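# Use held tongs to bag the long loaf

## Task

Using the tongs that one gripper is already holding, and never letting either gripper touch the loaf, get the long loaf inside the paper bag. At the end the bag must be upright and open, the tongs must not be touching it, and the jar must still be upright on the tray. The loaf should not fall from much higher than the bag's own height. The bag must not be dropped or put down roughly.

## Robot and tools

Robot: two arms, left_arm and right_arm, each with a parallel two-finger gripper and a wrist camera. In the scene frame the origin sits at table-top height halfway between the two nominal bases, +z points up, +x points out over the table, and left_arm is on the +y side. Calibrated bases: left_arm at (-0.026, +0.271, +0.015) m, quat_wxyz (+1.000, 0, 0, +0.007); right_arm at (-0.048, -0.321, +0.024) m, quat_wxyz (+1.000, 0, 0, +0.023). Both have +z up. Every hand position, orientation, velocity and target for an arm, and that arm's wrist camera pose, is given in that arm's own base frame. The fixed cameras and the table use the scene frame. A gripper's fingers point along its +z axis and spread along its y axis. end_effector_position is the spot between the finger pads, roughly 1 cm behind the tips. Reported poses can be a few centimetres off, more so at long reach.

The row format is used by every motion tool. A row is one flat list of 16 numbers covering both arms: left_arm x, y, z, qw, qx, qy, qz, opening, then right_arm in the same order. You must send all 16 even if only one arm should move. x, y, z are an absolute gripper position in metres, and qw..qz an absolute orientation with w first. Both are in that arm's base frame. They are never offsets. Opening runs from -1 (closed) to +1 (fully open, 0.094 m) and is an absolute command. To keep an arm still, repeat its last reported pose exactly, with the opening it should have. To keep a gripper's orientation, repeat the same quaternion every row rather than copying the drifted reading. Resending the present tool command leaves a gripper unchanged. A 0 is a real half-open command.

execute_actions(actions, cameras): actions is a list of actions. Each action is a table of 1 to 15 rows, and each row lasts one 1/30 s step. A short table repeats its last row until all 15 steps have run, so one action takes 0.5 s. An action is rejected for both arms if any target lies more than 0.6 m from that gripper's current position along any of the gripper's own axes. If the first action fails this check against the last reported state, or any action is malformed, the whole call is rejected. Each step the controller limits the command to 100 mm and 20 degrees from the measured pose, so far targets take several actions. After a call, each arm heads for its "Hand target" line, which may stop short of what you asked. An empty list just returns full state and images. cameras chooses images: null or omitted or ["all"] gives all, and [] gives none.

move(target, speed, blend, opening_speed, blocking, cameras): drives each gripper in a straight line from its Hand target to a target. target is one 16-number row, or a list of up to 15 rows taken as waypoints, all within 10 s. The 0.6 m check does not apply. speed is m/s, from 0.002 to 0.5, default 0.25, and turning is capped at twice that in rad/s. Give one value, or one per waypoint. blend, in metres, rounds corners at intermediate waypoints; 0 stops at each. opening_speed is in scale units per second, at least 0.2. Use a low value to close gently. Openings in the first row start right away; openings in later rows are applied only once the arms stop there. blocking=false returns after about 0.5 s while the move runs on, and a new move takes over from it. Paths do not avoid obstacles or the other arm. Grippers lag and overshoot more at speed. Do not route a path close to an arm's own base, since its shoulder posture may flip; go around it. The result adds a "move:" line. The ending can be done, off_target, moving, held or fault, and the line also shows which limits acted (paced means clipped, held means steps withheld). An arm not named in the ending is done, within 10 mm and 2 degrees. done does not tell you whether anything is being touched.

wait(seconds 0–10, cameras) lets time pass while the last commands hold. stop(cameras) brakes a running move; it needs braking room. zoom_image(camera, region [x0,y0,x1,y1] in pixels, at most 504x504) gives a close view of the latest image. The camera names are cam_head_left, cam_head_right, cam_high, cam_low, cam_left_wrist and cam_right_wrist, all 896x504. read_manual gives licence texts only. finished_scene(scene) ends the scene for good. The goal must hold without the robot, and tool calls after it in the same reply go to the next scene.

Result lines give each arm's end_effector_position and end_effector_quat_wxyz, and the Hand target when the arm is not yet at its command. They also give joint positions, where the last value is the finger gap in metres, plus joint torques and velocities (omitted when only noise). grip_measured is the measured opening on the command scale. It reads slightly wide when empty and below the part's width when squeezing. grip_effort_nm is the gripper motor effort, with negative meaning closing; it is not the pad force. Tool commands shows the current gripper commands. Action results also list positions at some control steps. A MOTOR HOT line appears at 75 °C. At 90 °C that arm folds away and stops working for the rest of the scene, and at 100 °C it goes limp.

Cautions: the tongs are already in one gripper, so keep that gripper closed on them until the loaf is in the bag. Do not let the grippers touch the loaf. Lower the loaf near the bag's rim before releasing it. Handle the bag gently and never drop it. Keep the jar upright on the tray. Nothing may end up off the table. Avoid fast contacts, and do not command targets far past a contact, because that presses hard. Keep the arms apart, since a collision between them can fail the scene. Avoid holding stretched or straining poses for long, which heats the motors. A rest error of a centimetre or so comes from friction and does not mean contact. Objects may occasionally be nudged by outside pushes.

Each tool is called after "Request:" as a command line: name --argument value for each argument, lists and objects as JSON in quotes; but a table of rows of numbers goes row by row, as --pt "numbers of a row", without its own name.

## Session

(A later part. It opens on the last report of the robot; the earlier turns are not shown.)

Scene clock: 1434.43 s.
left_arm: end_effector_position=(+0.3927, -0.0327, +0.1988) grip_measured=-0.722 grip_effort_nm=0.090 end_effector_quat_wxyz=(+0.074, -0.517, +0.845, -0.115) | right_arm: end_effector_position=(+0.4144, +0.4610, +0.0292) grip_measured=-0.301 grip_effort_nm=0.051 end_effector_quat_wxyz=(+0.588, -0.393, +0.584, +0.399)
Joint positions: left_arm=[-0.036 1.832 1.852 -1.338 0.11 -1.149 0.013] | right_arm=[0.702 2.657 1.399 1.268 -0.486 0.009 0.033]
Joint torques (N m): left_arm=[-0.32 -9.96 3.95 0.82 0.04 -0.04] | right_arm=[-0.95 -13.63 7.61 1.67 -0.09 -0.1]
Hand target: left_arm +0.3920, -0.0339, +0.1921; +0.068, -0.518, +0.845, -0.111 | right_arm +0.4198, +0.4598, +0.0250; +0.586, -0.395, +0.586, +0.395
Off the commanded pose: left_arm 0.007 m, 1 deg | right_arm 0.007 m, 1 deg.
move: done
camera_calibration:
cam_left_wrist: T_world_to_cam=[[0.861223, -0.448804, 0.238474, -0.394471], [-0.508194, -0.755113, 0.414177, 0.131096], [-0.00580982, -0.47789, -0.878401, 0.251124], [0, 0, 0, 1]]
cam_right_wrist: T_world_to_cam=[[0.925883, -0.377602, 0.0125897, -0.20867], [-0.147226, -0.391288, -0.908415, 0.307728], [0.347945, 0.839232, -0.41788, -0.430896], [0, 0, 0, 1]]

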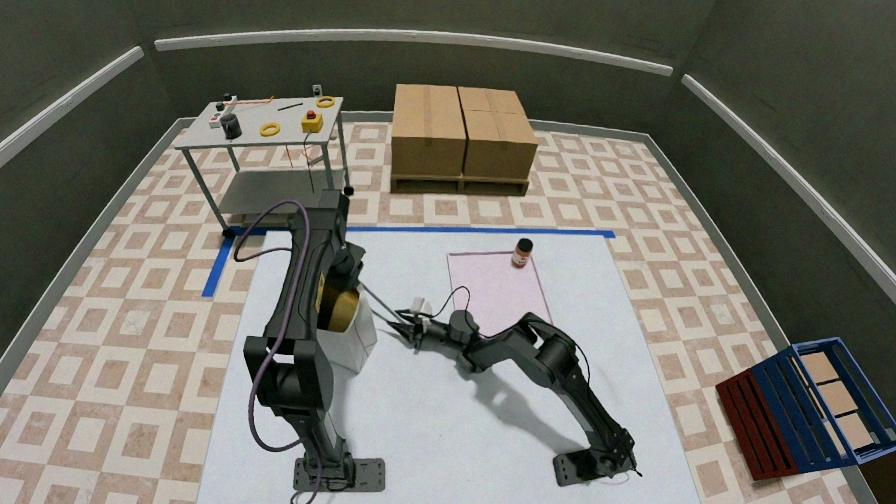

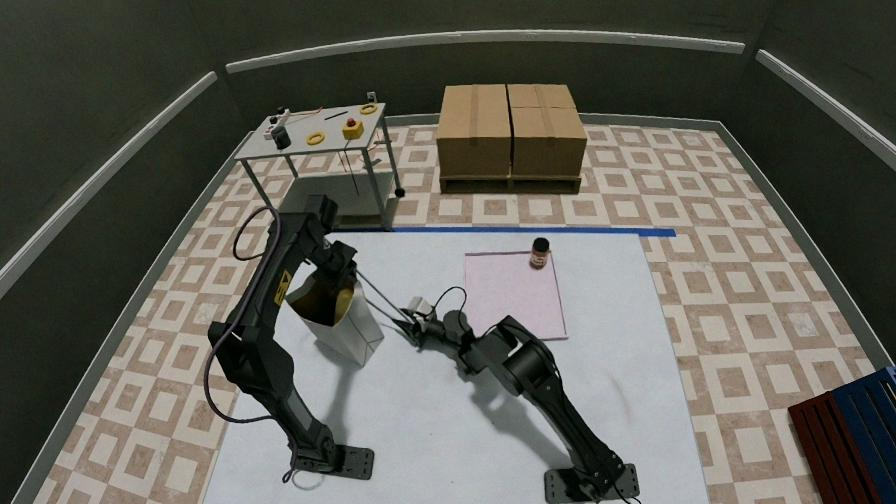

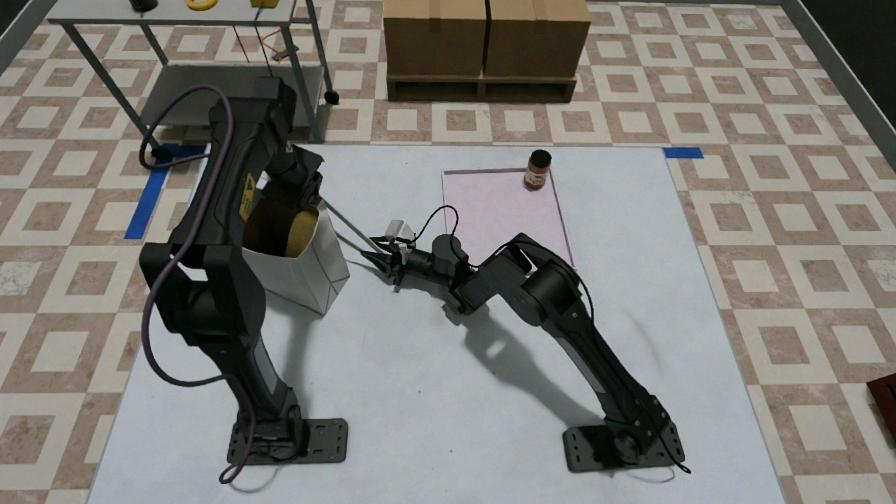

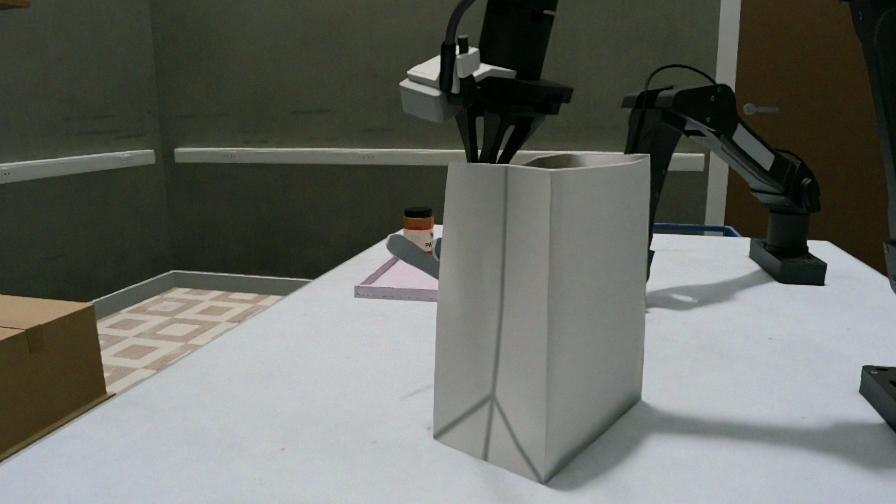

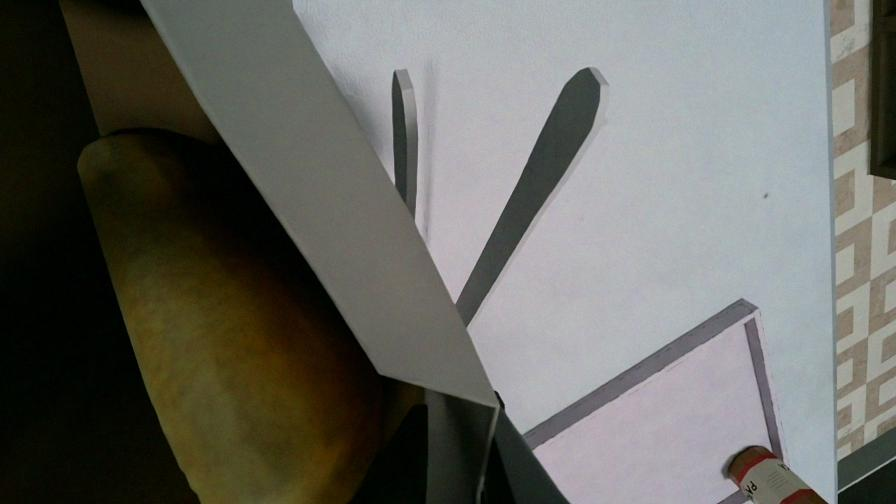

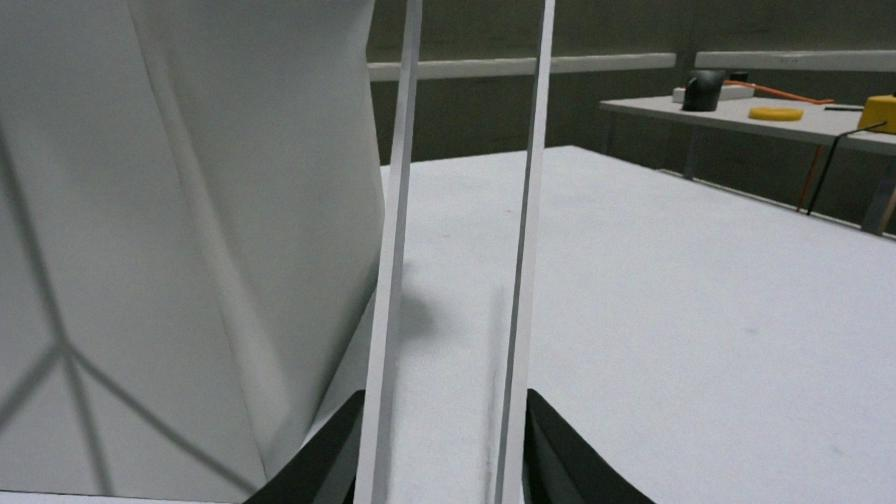

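Request:
move --pt "0.396 -0.036 0.196 0.0682 -0.5181 0.8453 -0.1113 -0.72 0.42 0.46 0.025 0.5862 -0.3954 0.5862 0.3954 -0.3" --pt "0.397 -0.036 0.24 0.0682 -0.5181 0.8453 -0.1113 -0.72 0.42 0.46 0.025 0.5862 -0.3954 0.5862 0.3954 -0.3" --speed 0.04 --blend '[0.003,0]' --cameras '["cam_low","cam_high","cam_left_wrist"]'

Scene clock: 1448.20 s.
left_arm: end_effector_position=(+0.3944, -0.0343, +0.2434) grip_measured=-0.722 grip_effort_nm=0.085 end_effector_quat_wxyz=(+0.076, -0.516, +0.845, -0.117) | right_arm: end_effector_position=(+0.4144, +0.4610, +0.0292) grip_measured=-0.301 grip_effort_nm=0.051 end_effector_quat_wxyz=(+0.588, -0.393, +0.584, +0.399)
Joint positions: left_arm=[-0.04 1.911 2.145 -1.547 0.11 -1.15 0.013] | right_arm=[0.702 2.657 1.399 1.268 -0.486 0.009 0.033]
Joint torques (N m): left_arm=[-0.49 -8.58 7.23 0.61 0.05 -0.02] | right_arm=[-0.95 -13.61 7.61 1.66 -0.09 -0.1]
Hand target: left_arm +0.3969, -0.0359, +0.2400; +0.069, -0.518, +0.845, -0.112 | right_arm +0.4198, +0.4598, +0.0250; +0.586, -0.395, +0.586, +0.395
Off the commanded pose: left_arm 0.005 m, 1 deg | right_arm 0.007 m, 1 deg.
move: done
camera_calibration:
cam_left_wrist: T_world_to_cam=[[0.858573, -0.45136, 0.243161, -0.40743], [-0.512684, -0.753379, 0.411794, 0.114683], [-0.002675, -0.47822, -0.878236, 0.288293], [0, 0, 0, 1]]
Images, in order: cam_high, cam_low, cam_left_wrist.

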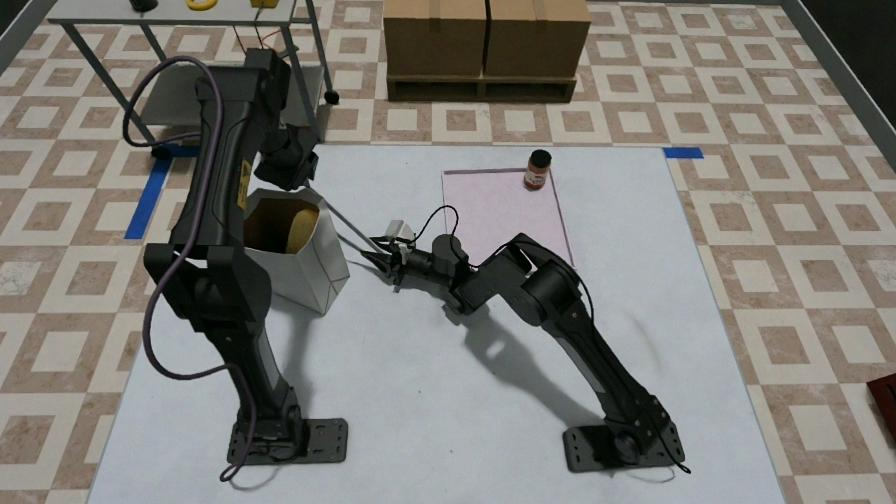

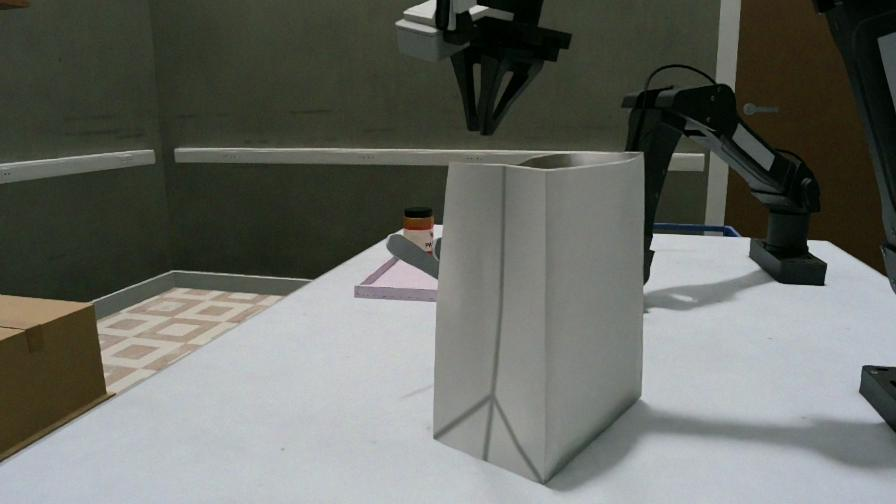

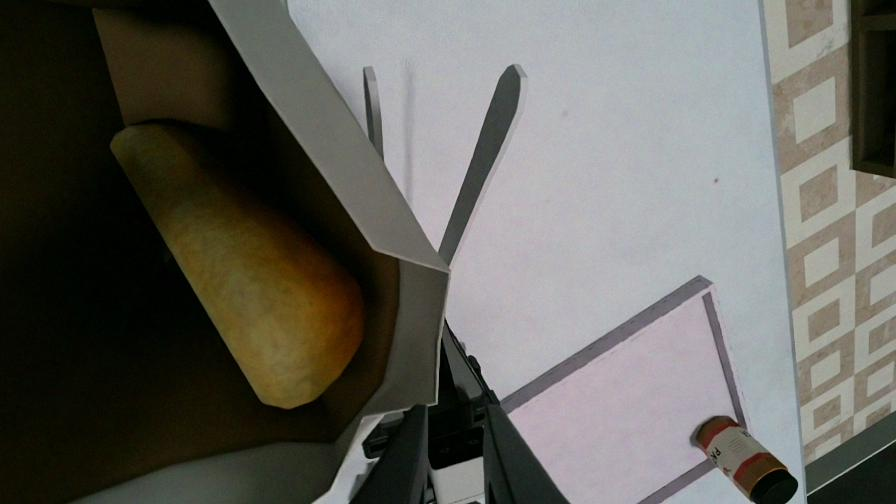

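Request:
move --pt "0.39 -0.03 0.36 0.1131 -0.5102 0.8324 -0.1845 -0.72 0.47 0.43 0.04 0.5862 -0.3954 0.5862 0.3954 -0.3" --pt "0.36 0.05 0.40 0.1131 -0.5102 0.8324 -0.1845 -0.72 0.50 0.27 0.08 0.5862 -0.3954 0.5862 0.3954 -0.3" --speed 0.1 --cameras '["cam_low","cam_high","cam_head_left","cam_right_wrist"]'

Scene clock: 1457.63 s.
left_arm: end_effector_position=(+0.3713, +0.0526, +0.3828) grip_measured=-0.722 grip_effort_nm=0.085 end_effector_quat_wxyz=(+0.244, -0.516, +0.782, -0.249) | right_arm: end_effector_position=(+0.5023, +0.2699, +0.0580) grip_measured=-0.301 grip_effort_nm=0.046 end_effector_quat_wxyz=(+0.575, -0.386, +0.602, +0.397)
Joint positions: left_arm=[0.288 1.75 2.395 -1.568 0.32 -0.987 0.013] | right_arm=[0.236 2.515 1.303 1.174 -0.938 0.002 0.033]
Joint torques (N m): left_arm=[0.38 -10.89 5.64 1.15 0.21 0.15] | right_arm=[-0.13 -18.44 4.66 1.68 -0.15 -0.03]
Hand target: left_arm +0.3599, +0.0498, +0.3990; +0.263, -0.504, +0.782, -0.255 | right_arm +0.5002, +0.2704, +0.0795; +0.586, -0.396, +0.586, +0.395
Off the commanded pose: left_arm 0.021 m, 18 deg | right_arm 0.022 m, 2 deg.
joint sent to its limit (left arm) — joint 4 (wrist pitch), lower limit. The joint targets are off in orientation, not in position.
move: off_target (left_arm, right_arm)
camera_calibration:
cam_right_wrist: T_world_to_cam=[[0.920743, -0.389836, -0.016094, -0.35501], [-0.187396, -0.405672, -0.894602, 0.295352], [0.34222, 0.826715, -0.446574, -0.281196], [0, 0, 0, 1]]
Images, in order: cam_head_left, cam_high, cam_low, cam_right_wrist.

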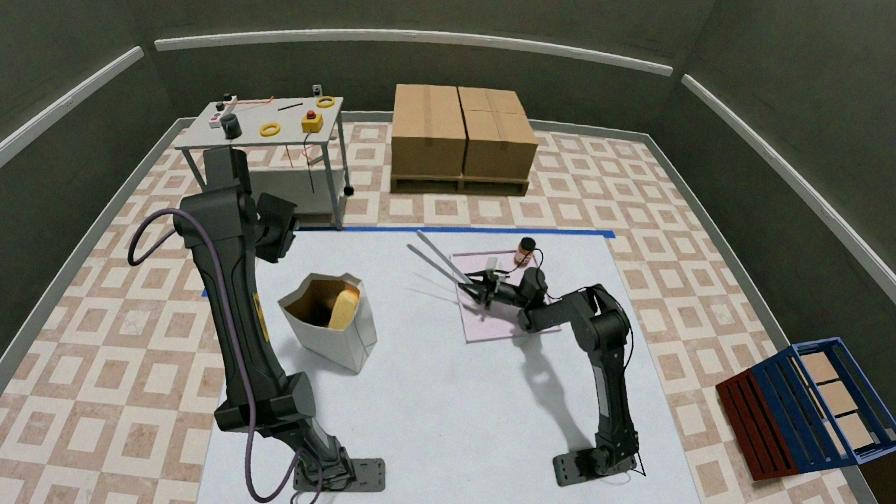

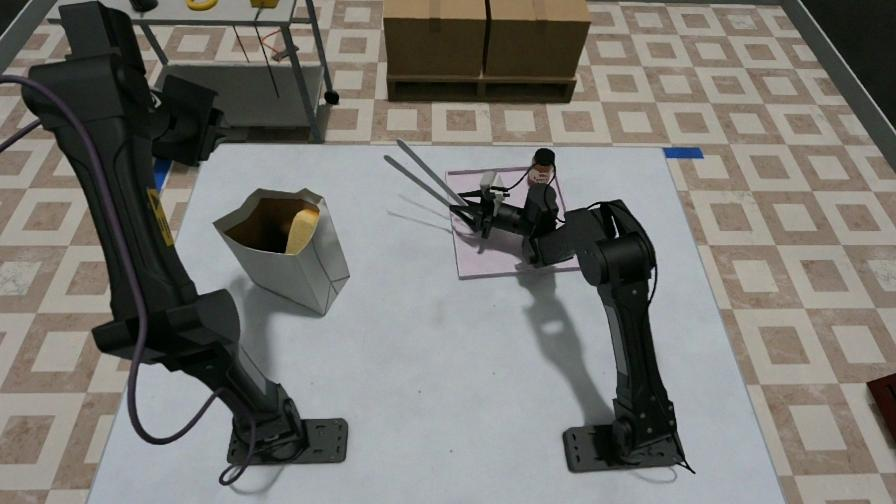

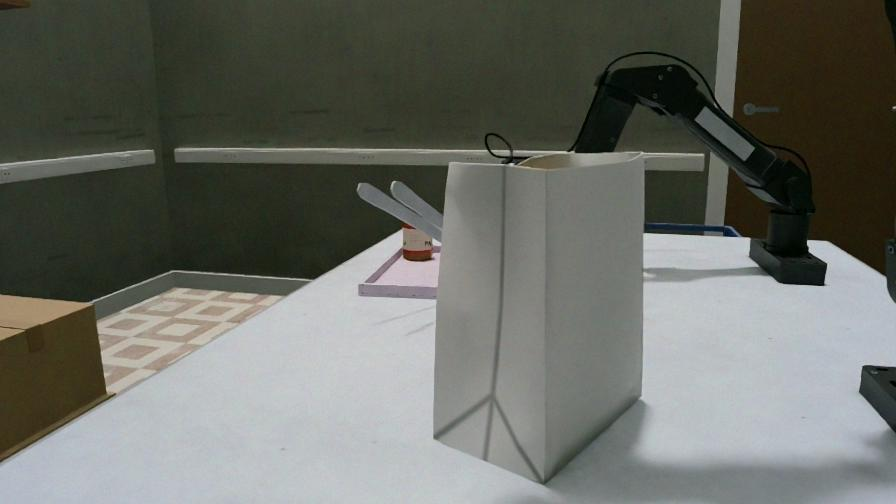

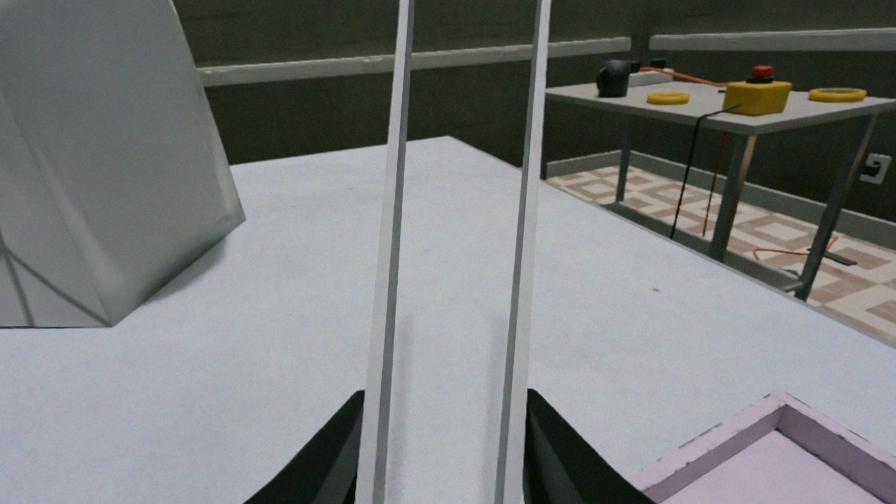

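Request:
move --target '[0.36,0.05,0.40,0.244,-0.516,0.782,-0.249,-0.72,0.50,0.275,0.20,0.5862,-0.3954,0.5862,0.3954,-0.3]' --speed 0.08 --cameras '["cam_low","cam_high","cam_head_left","cam_head_right"]'

Request:
zoom_image --camera "cam_high" --region '[430, 130, 620, 290]'

Scene clock: 1467.37 s.
left_arm: end_effector_position=(+0.3712, +0.0525, +0.3827) grip_measured=-0.722 grip_effort_nm=0.081 end_effector_quat_wxyz=(+0.243, -0.518, +0.781, -0.250) | right_arm: end_effector_position=(+0.5008, +0.2696, +0.1682) grip_measured=-0.301 grip_effort_nm=0.046 end_effector_quat_wxyz=(+0.567, -0.384, +0.610, +0.400)
Joint positions: left_arm=[0.288 1.75 2.395 -1.569 0.321 -0.992 0.013] | right_arm=[0.236 2.196 1.302 0.83 -0.939 0.002 0.033]
Joint torques (N m): left_arm=[0.23 -11.07 5.75 1.13 0.17 -0.02] | right_arm=[0.9 -17.09 9.74 1.6 -0.07 -0.02]
Hand target: left_arm +0.3598, +0.0498, +0.3990; +0.261, -0.515, +0.775, -0.257 | right_arm +0.4991, +0.2748, +0.1998; +0.586, -0.395, +0.586, +0.396
Off the commanded pose: left_arm 0.021 m, 0 deg | right_arm 0.032 m, 4 deg.
joint sent to its limit (left arm) — joint 4 (wrist pitch), lower limit. The joint targets still meet the commanded pose.
move: off_target (left_arm, right_arm)
Images, in order: cam_head_left, cam_head_right, cam_high, cam_low.

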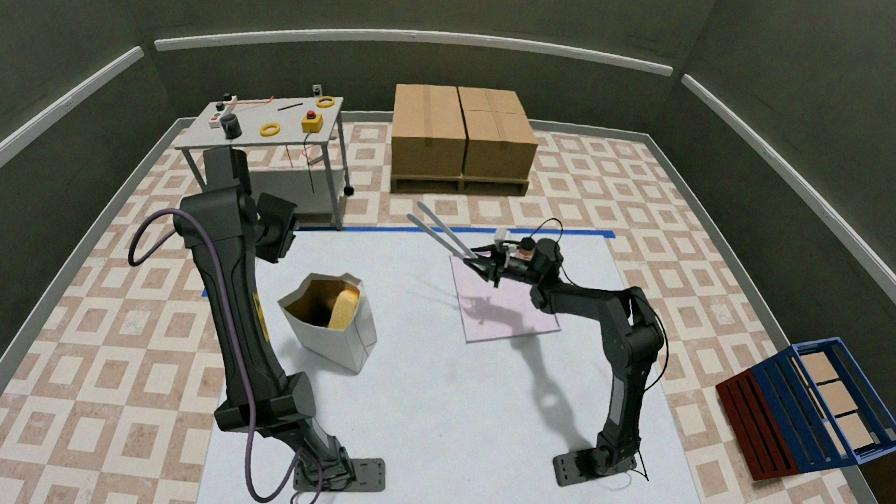

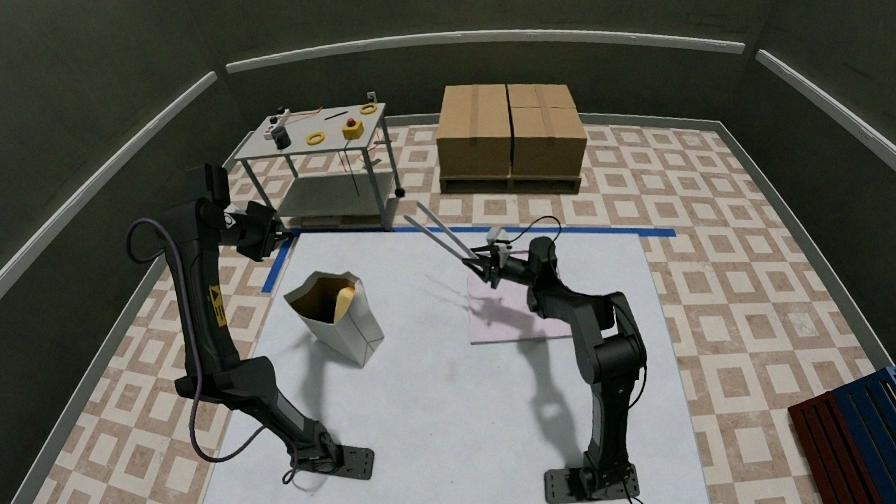

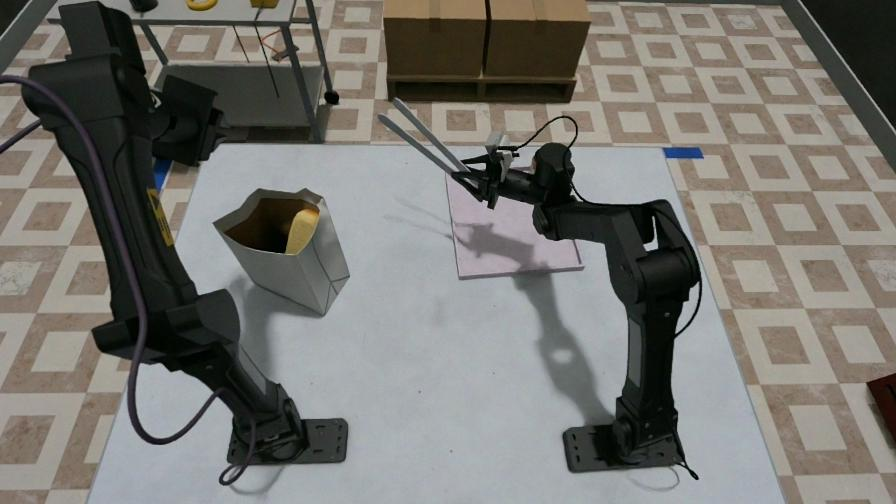

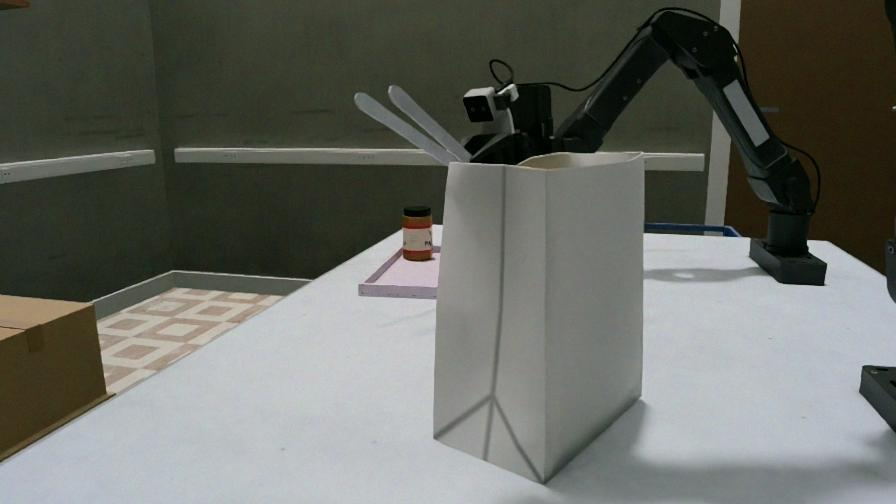

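Scaled by 2.653.

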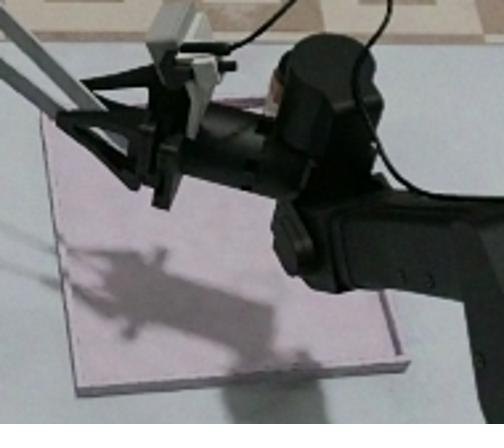

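Request:
move --pt "0.36 0.05 0.40 0.244 -0.516 0.782 -0.249 -0.72 0.46 0.10 0.22 0.5862 -0.3954 0.5862 0.3954 -0.3" --pt "0.33 0.05 0.37 0.244 -0.516 0.782 -0.249 -0.72 0.30 0.03 0.11 0.5862 -0.3954 0.5862 0.3954 -0.3" --speed 0.12 --blend '[0.05,0]' --cameras '["cam_low","cam_high","cam_head_left","cam_head_right"]'

Request:
zoom_image --camera "cam_high" --region '[200, 130, 620, 330]'

Scene clock: 1479.33 s.
left_arm: end_effector_position=(+0.3347, +0.0505, +0.3638) grip_measured=-0.722 grip_effort_nm=0.081 end_effector_quat_wxyz=(+0.230, -0.525, +0.782, -0.246) | right_arm: end_effector_position=(+0.3049, +0.0301, +0.1037) grip_measured=-0.301 grip_effort_nm=0.042 end_effector_quat_wxyz=(+0.609, -0.341, +0.621, +0.358)
Joint positions: left_arm=[0.322 1.559 2.095 -1.497 0.337 -0.968 0.013] | right_arm=[-0.527 1.899 0.391 1.168 -1.56 -0.311 0.033]
Joint torques (N m): left_arm=[0.66 -8.9 3.38 1.39 0.26 0.22] | right_arm=[-0.7 -9.24 2.76 1.29 -0.45 -0.08]
Hand target: left_arm +0.3300, +0.0500, +0.3699; +0.244, -0.516, +0.782, -0.249 | right_arm +0.3005, +0.0308, +0.1097; +0.613, -0.353, +0.612, +0.354
Off the commanded pose: left_arm 0.008 m, 2 deg | right_arm 0.008 m, 9 deg.
joint sent to its limit (right arm) — joint 5 (wrist yaw), lower limit. The joint targets are off in orientation, not in position.
move: off_target (right_arm)
Images, in order: cam_head_left, cam_head_right, cam_high, cam_low.

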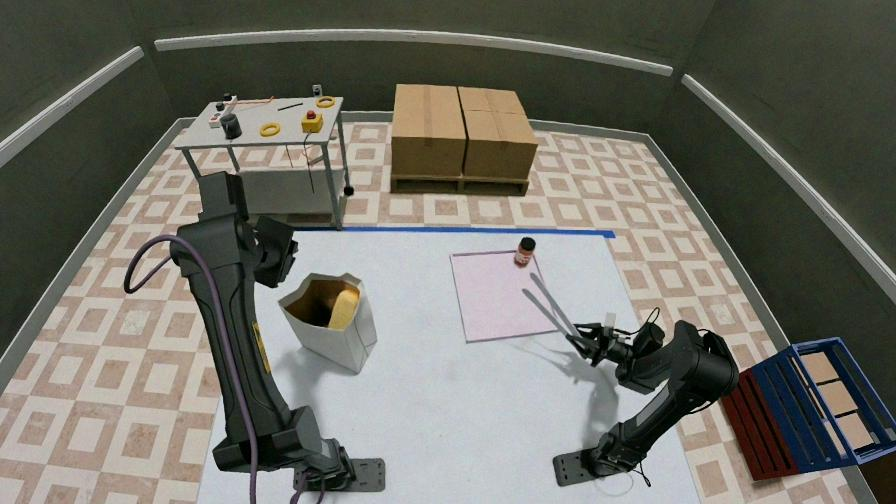

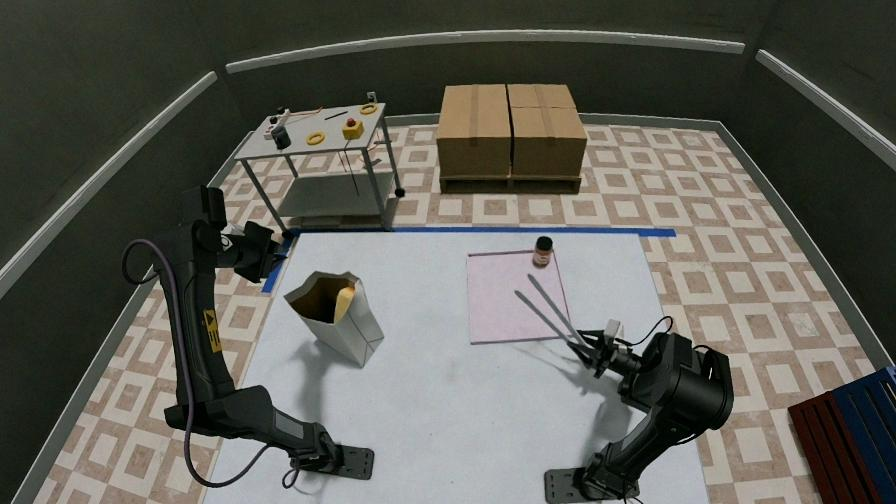

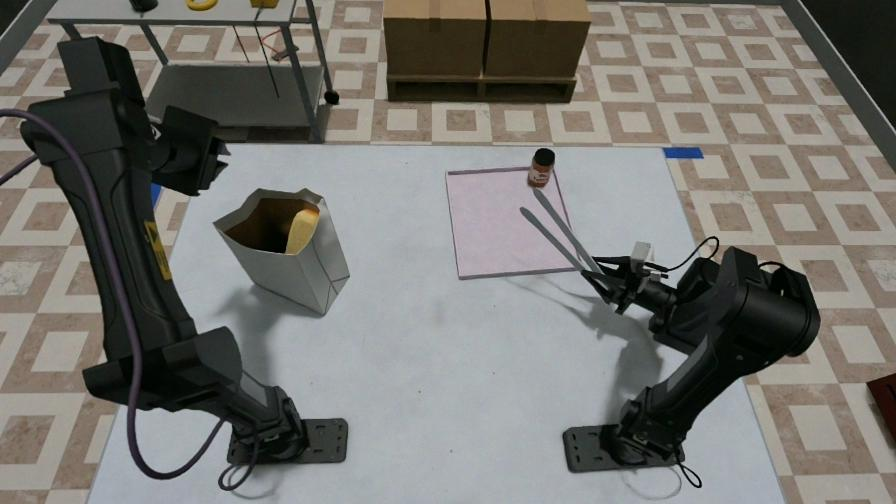

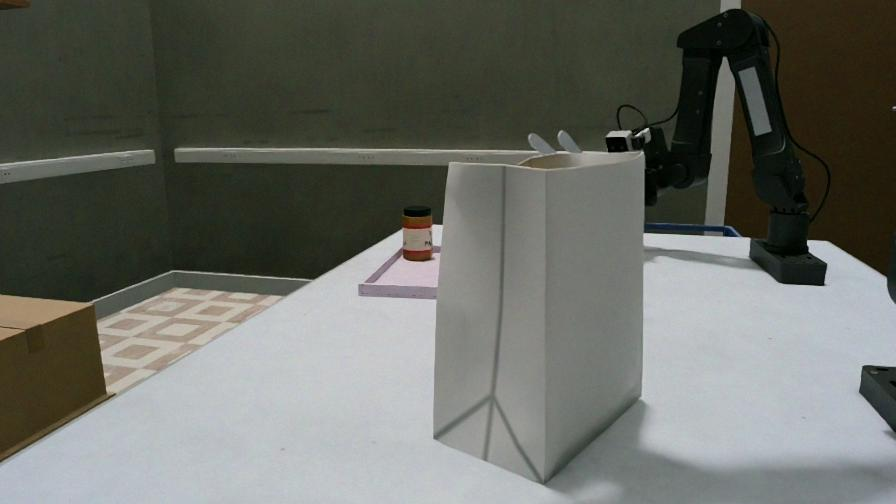

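Scaled by 1.200.

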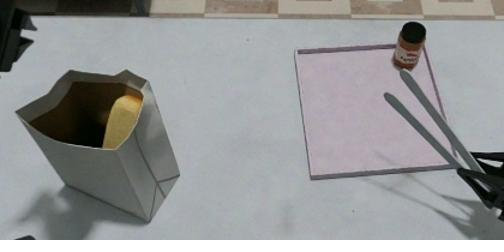

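Request:
move --target '[0.33,0.05,0.37,0.244,-0.516,0.782,-0.249,-0.72,0.24,0.09,0.10,0.5862,-0.3954,0.5862,0.3954,-0.3]' --speed 0.12 --cameras '["cam_low","cam_high"]'

Scene clock: 1489.33 s.
left_arm: end_effector_position=(+0.3349, +0.0505, +0.3639) grip_measured=-0.722 grip_effort_nm=0.081 end_effector_quat_wxyz=(+0.230, -0.525, +0.782, -0.246) | right_arm: end_effector_position=(+0.2452, +0.0870, +0.0954) grip_measured=-0.301 grip_effort_nm=0.046 end_effector_quat_wxyz=(+0.589, -0.376, +0.600, +0.389)
Joint positions: left_arm=[0.322 1.559 2.095 -1.496 0.337 -0.968 0.013] | right_arm=[-0.419 1.82 0.159 1.238 -1.561 -0.399 0.033]
Joint torques (N m): left_arm=[0.75 -9.05 3.17 1.37 0.2 0.14] | right_arm=[0.65 -6.97 1.81 1.29 -0.5 -0.11]
Hand target: left_arm +0.3300, +0.0500, +0.3699; +0.244, -0.516, +0.782, -0.249 | right_arm +0.2403, +0.0906, +0.0997; +0.591, -0.389, +0.589, +0.391
Off the commanded pose: left_arm 0.008 m, 2 deg | right_arm 0.008 m, 3 deg.
joint sent to its limit (right arm) — joint 5 (wrist yaw), lower limit. The joint targets still meet the commanded pose.
move: off_target (right_arm)
Images, in order: cam_high, cam_low.

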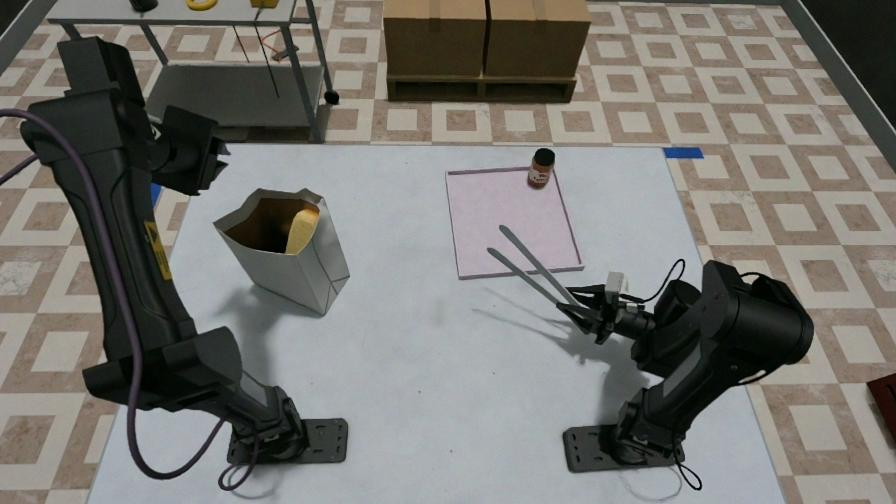

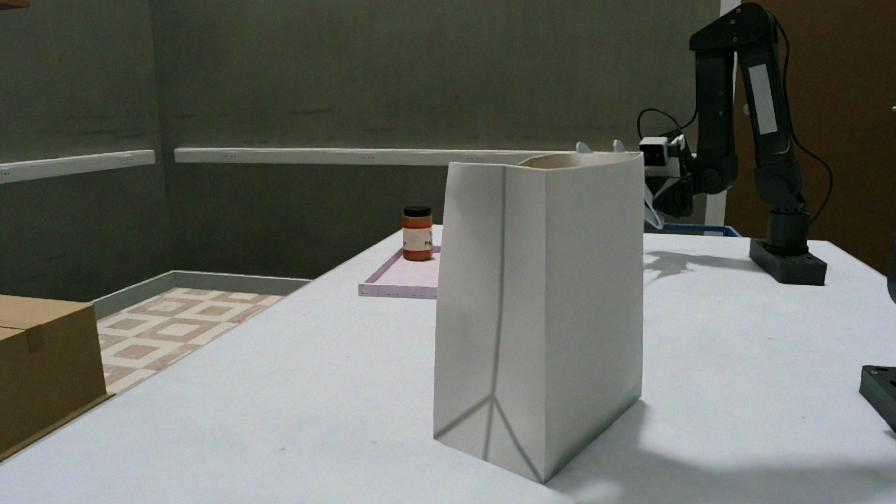

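Done: bag standing open, loaf inside, jar standing, tongs clear.

Request:
finished_scene --scene 2

The scene is finished: the task was done.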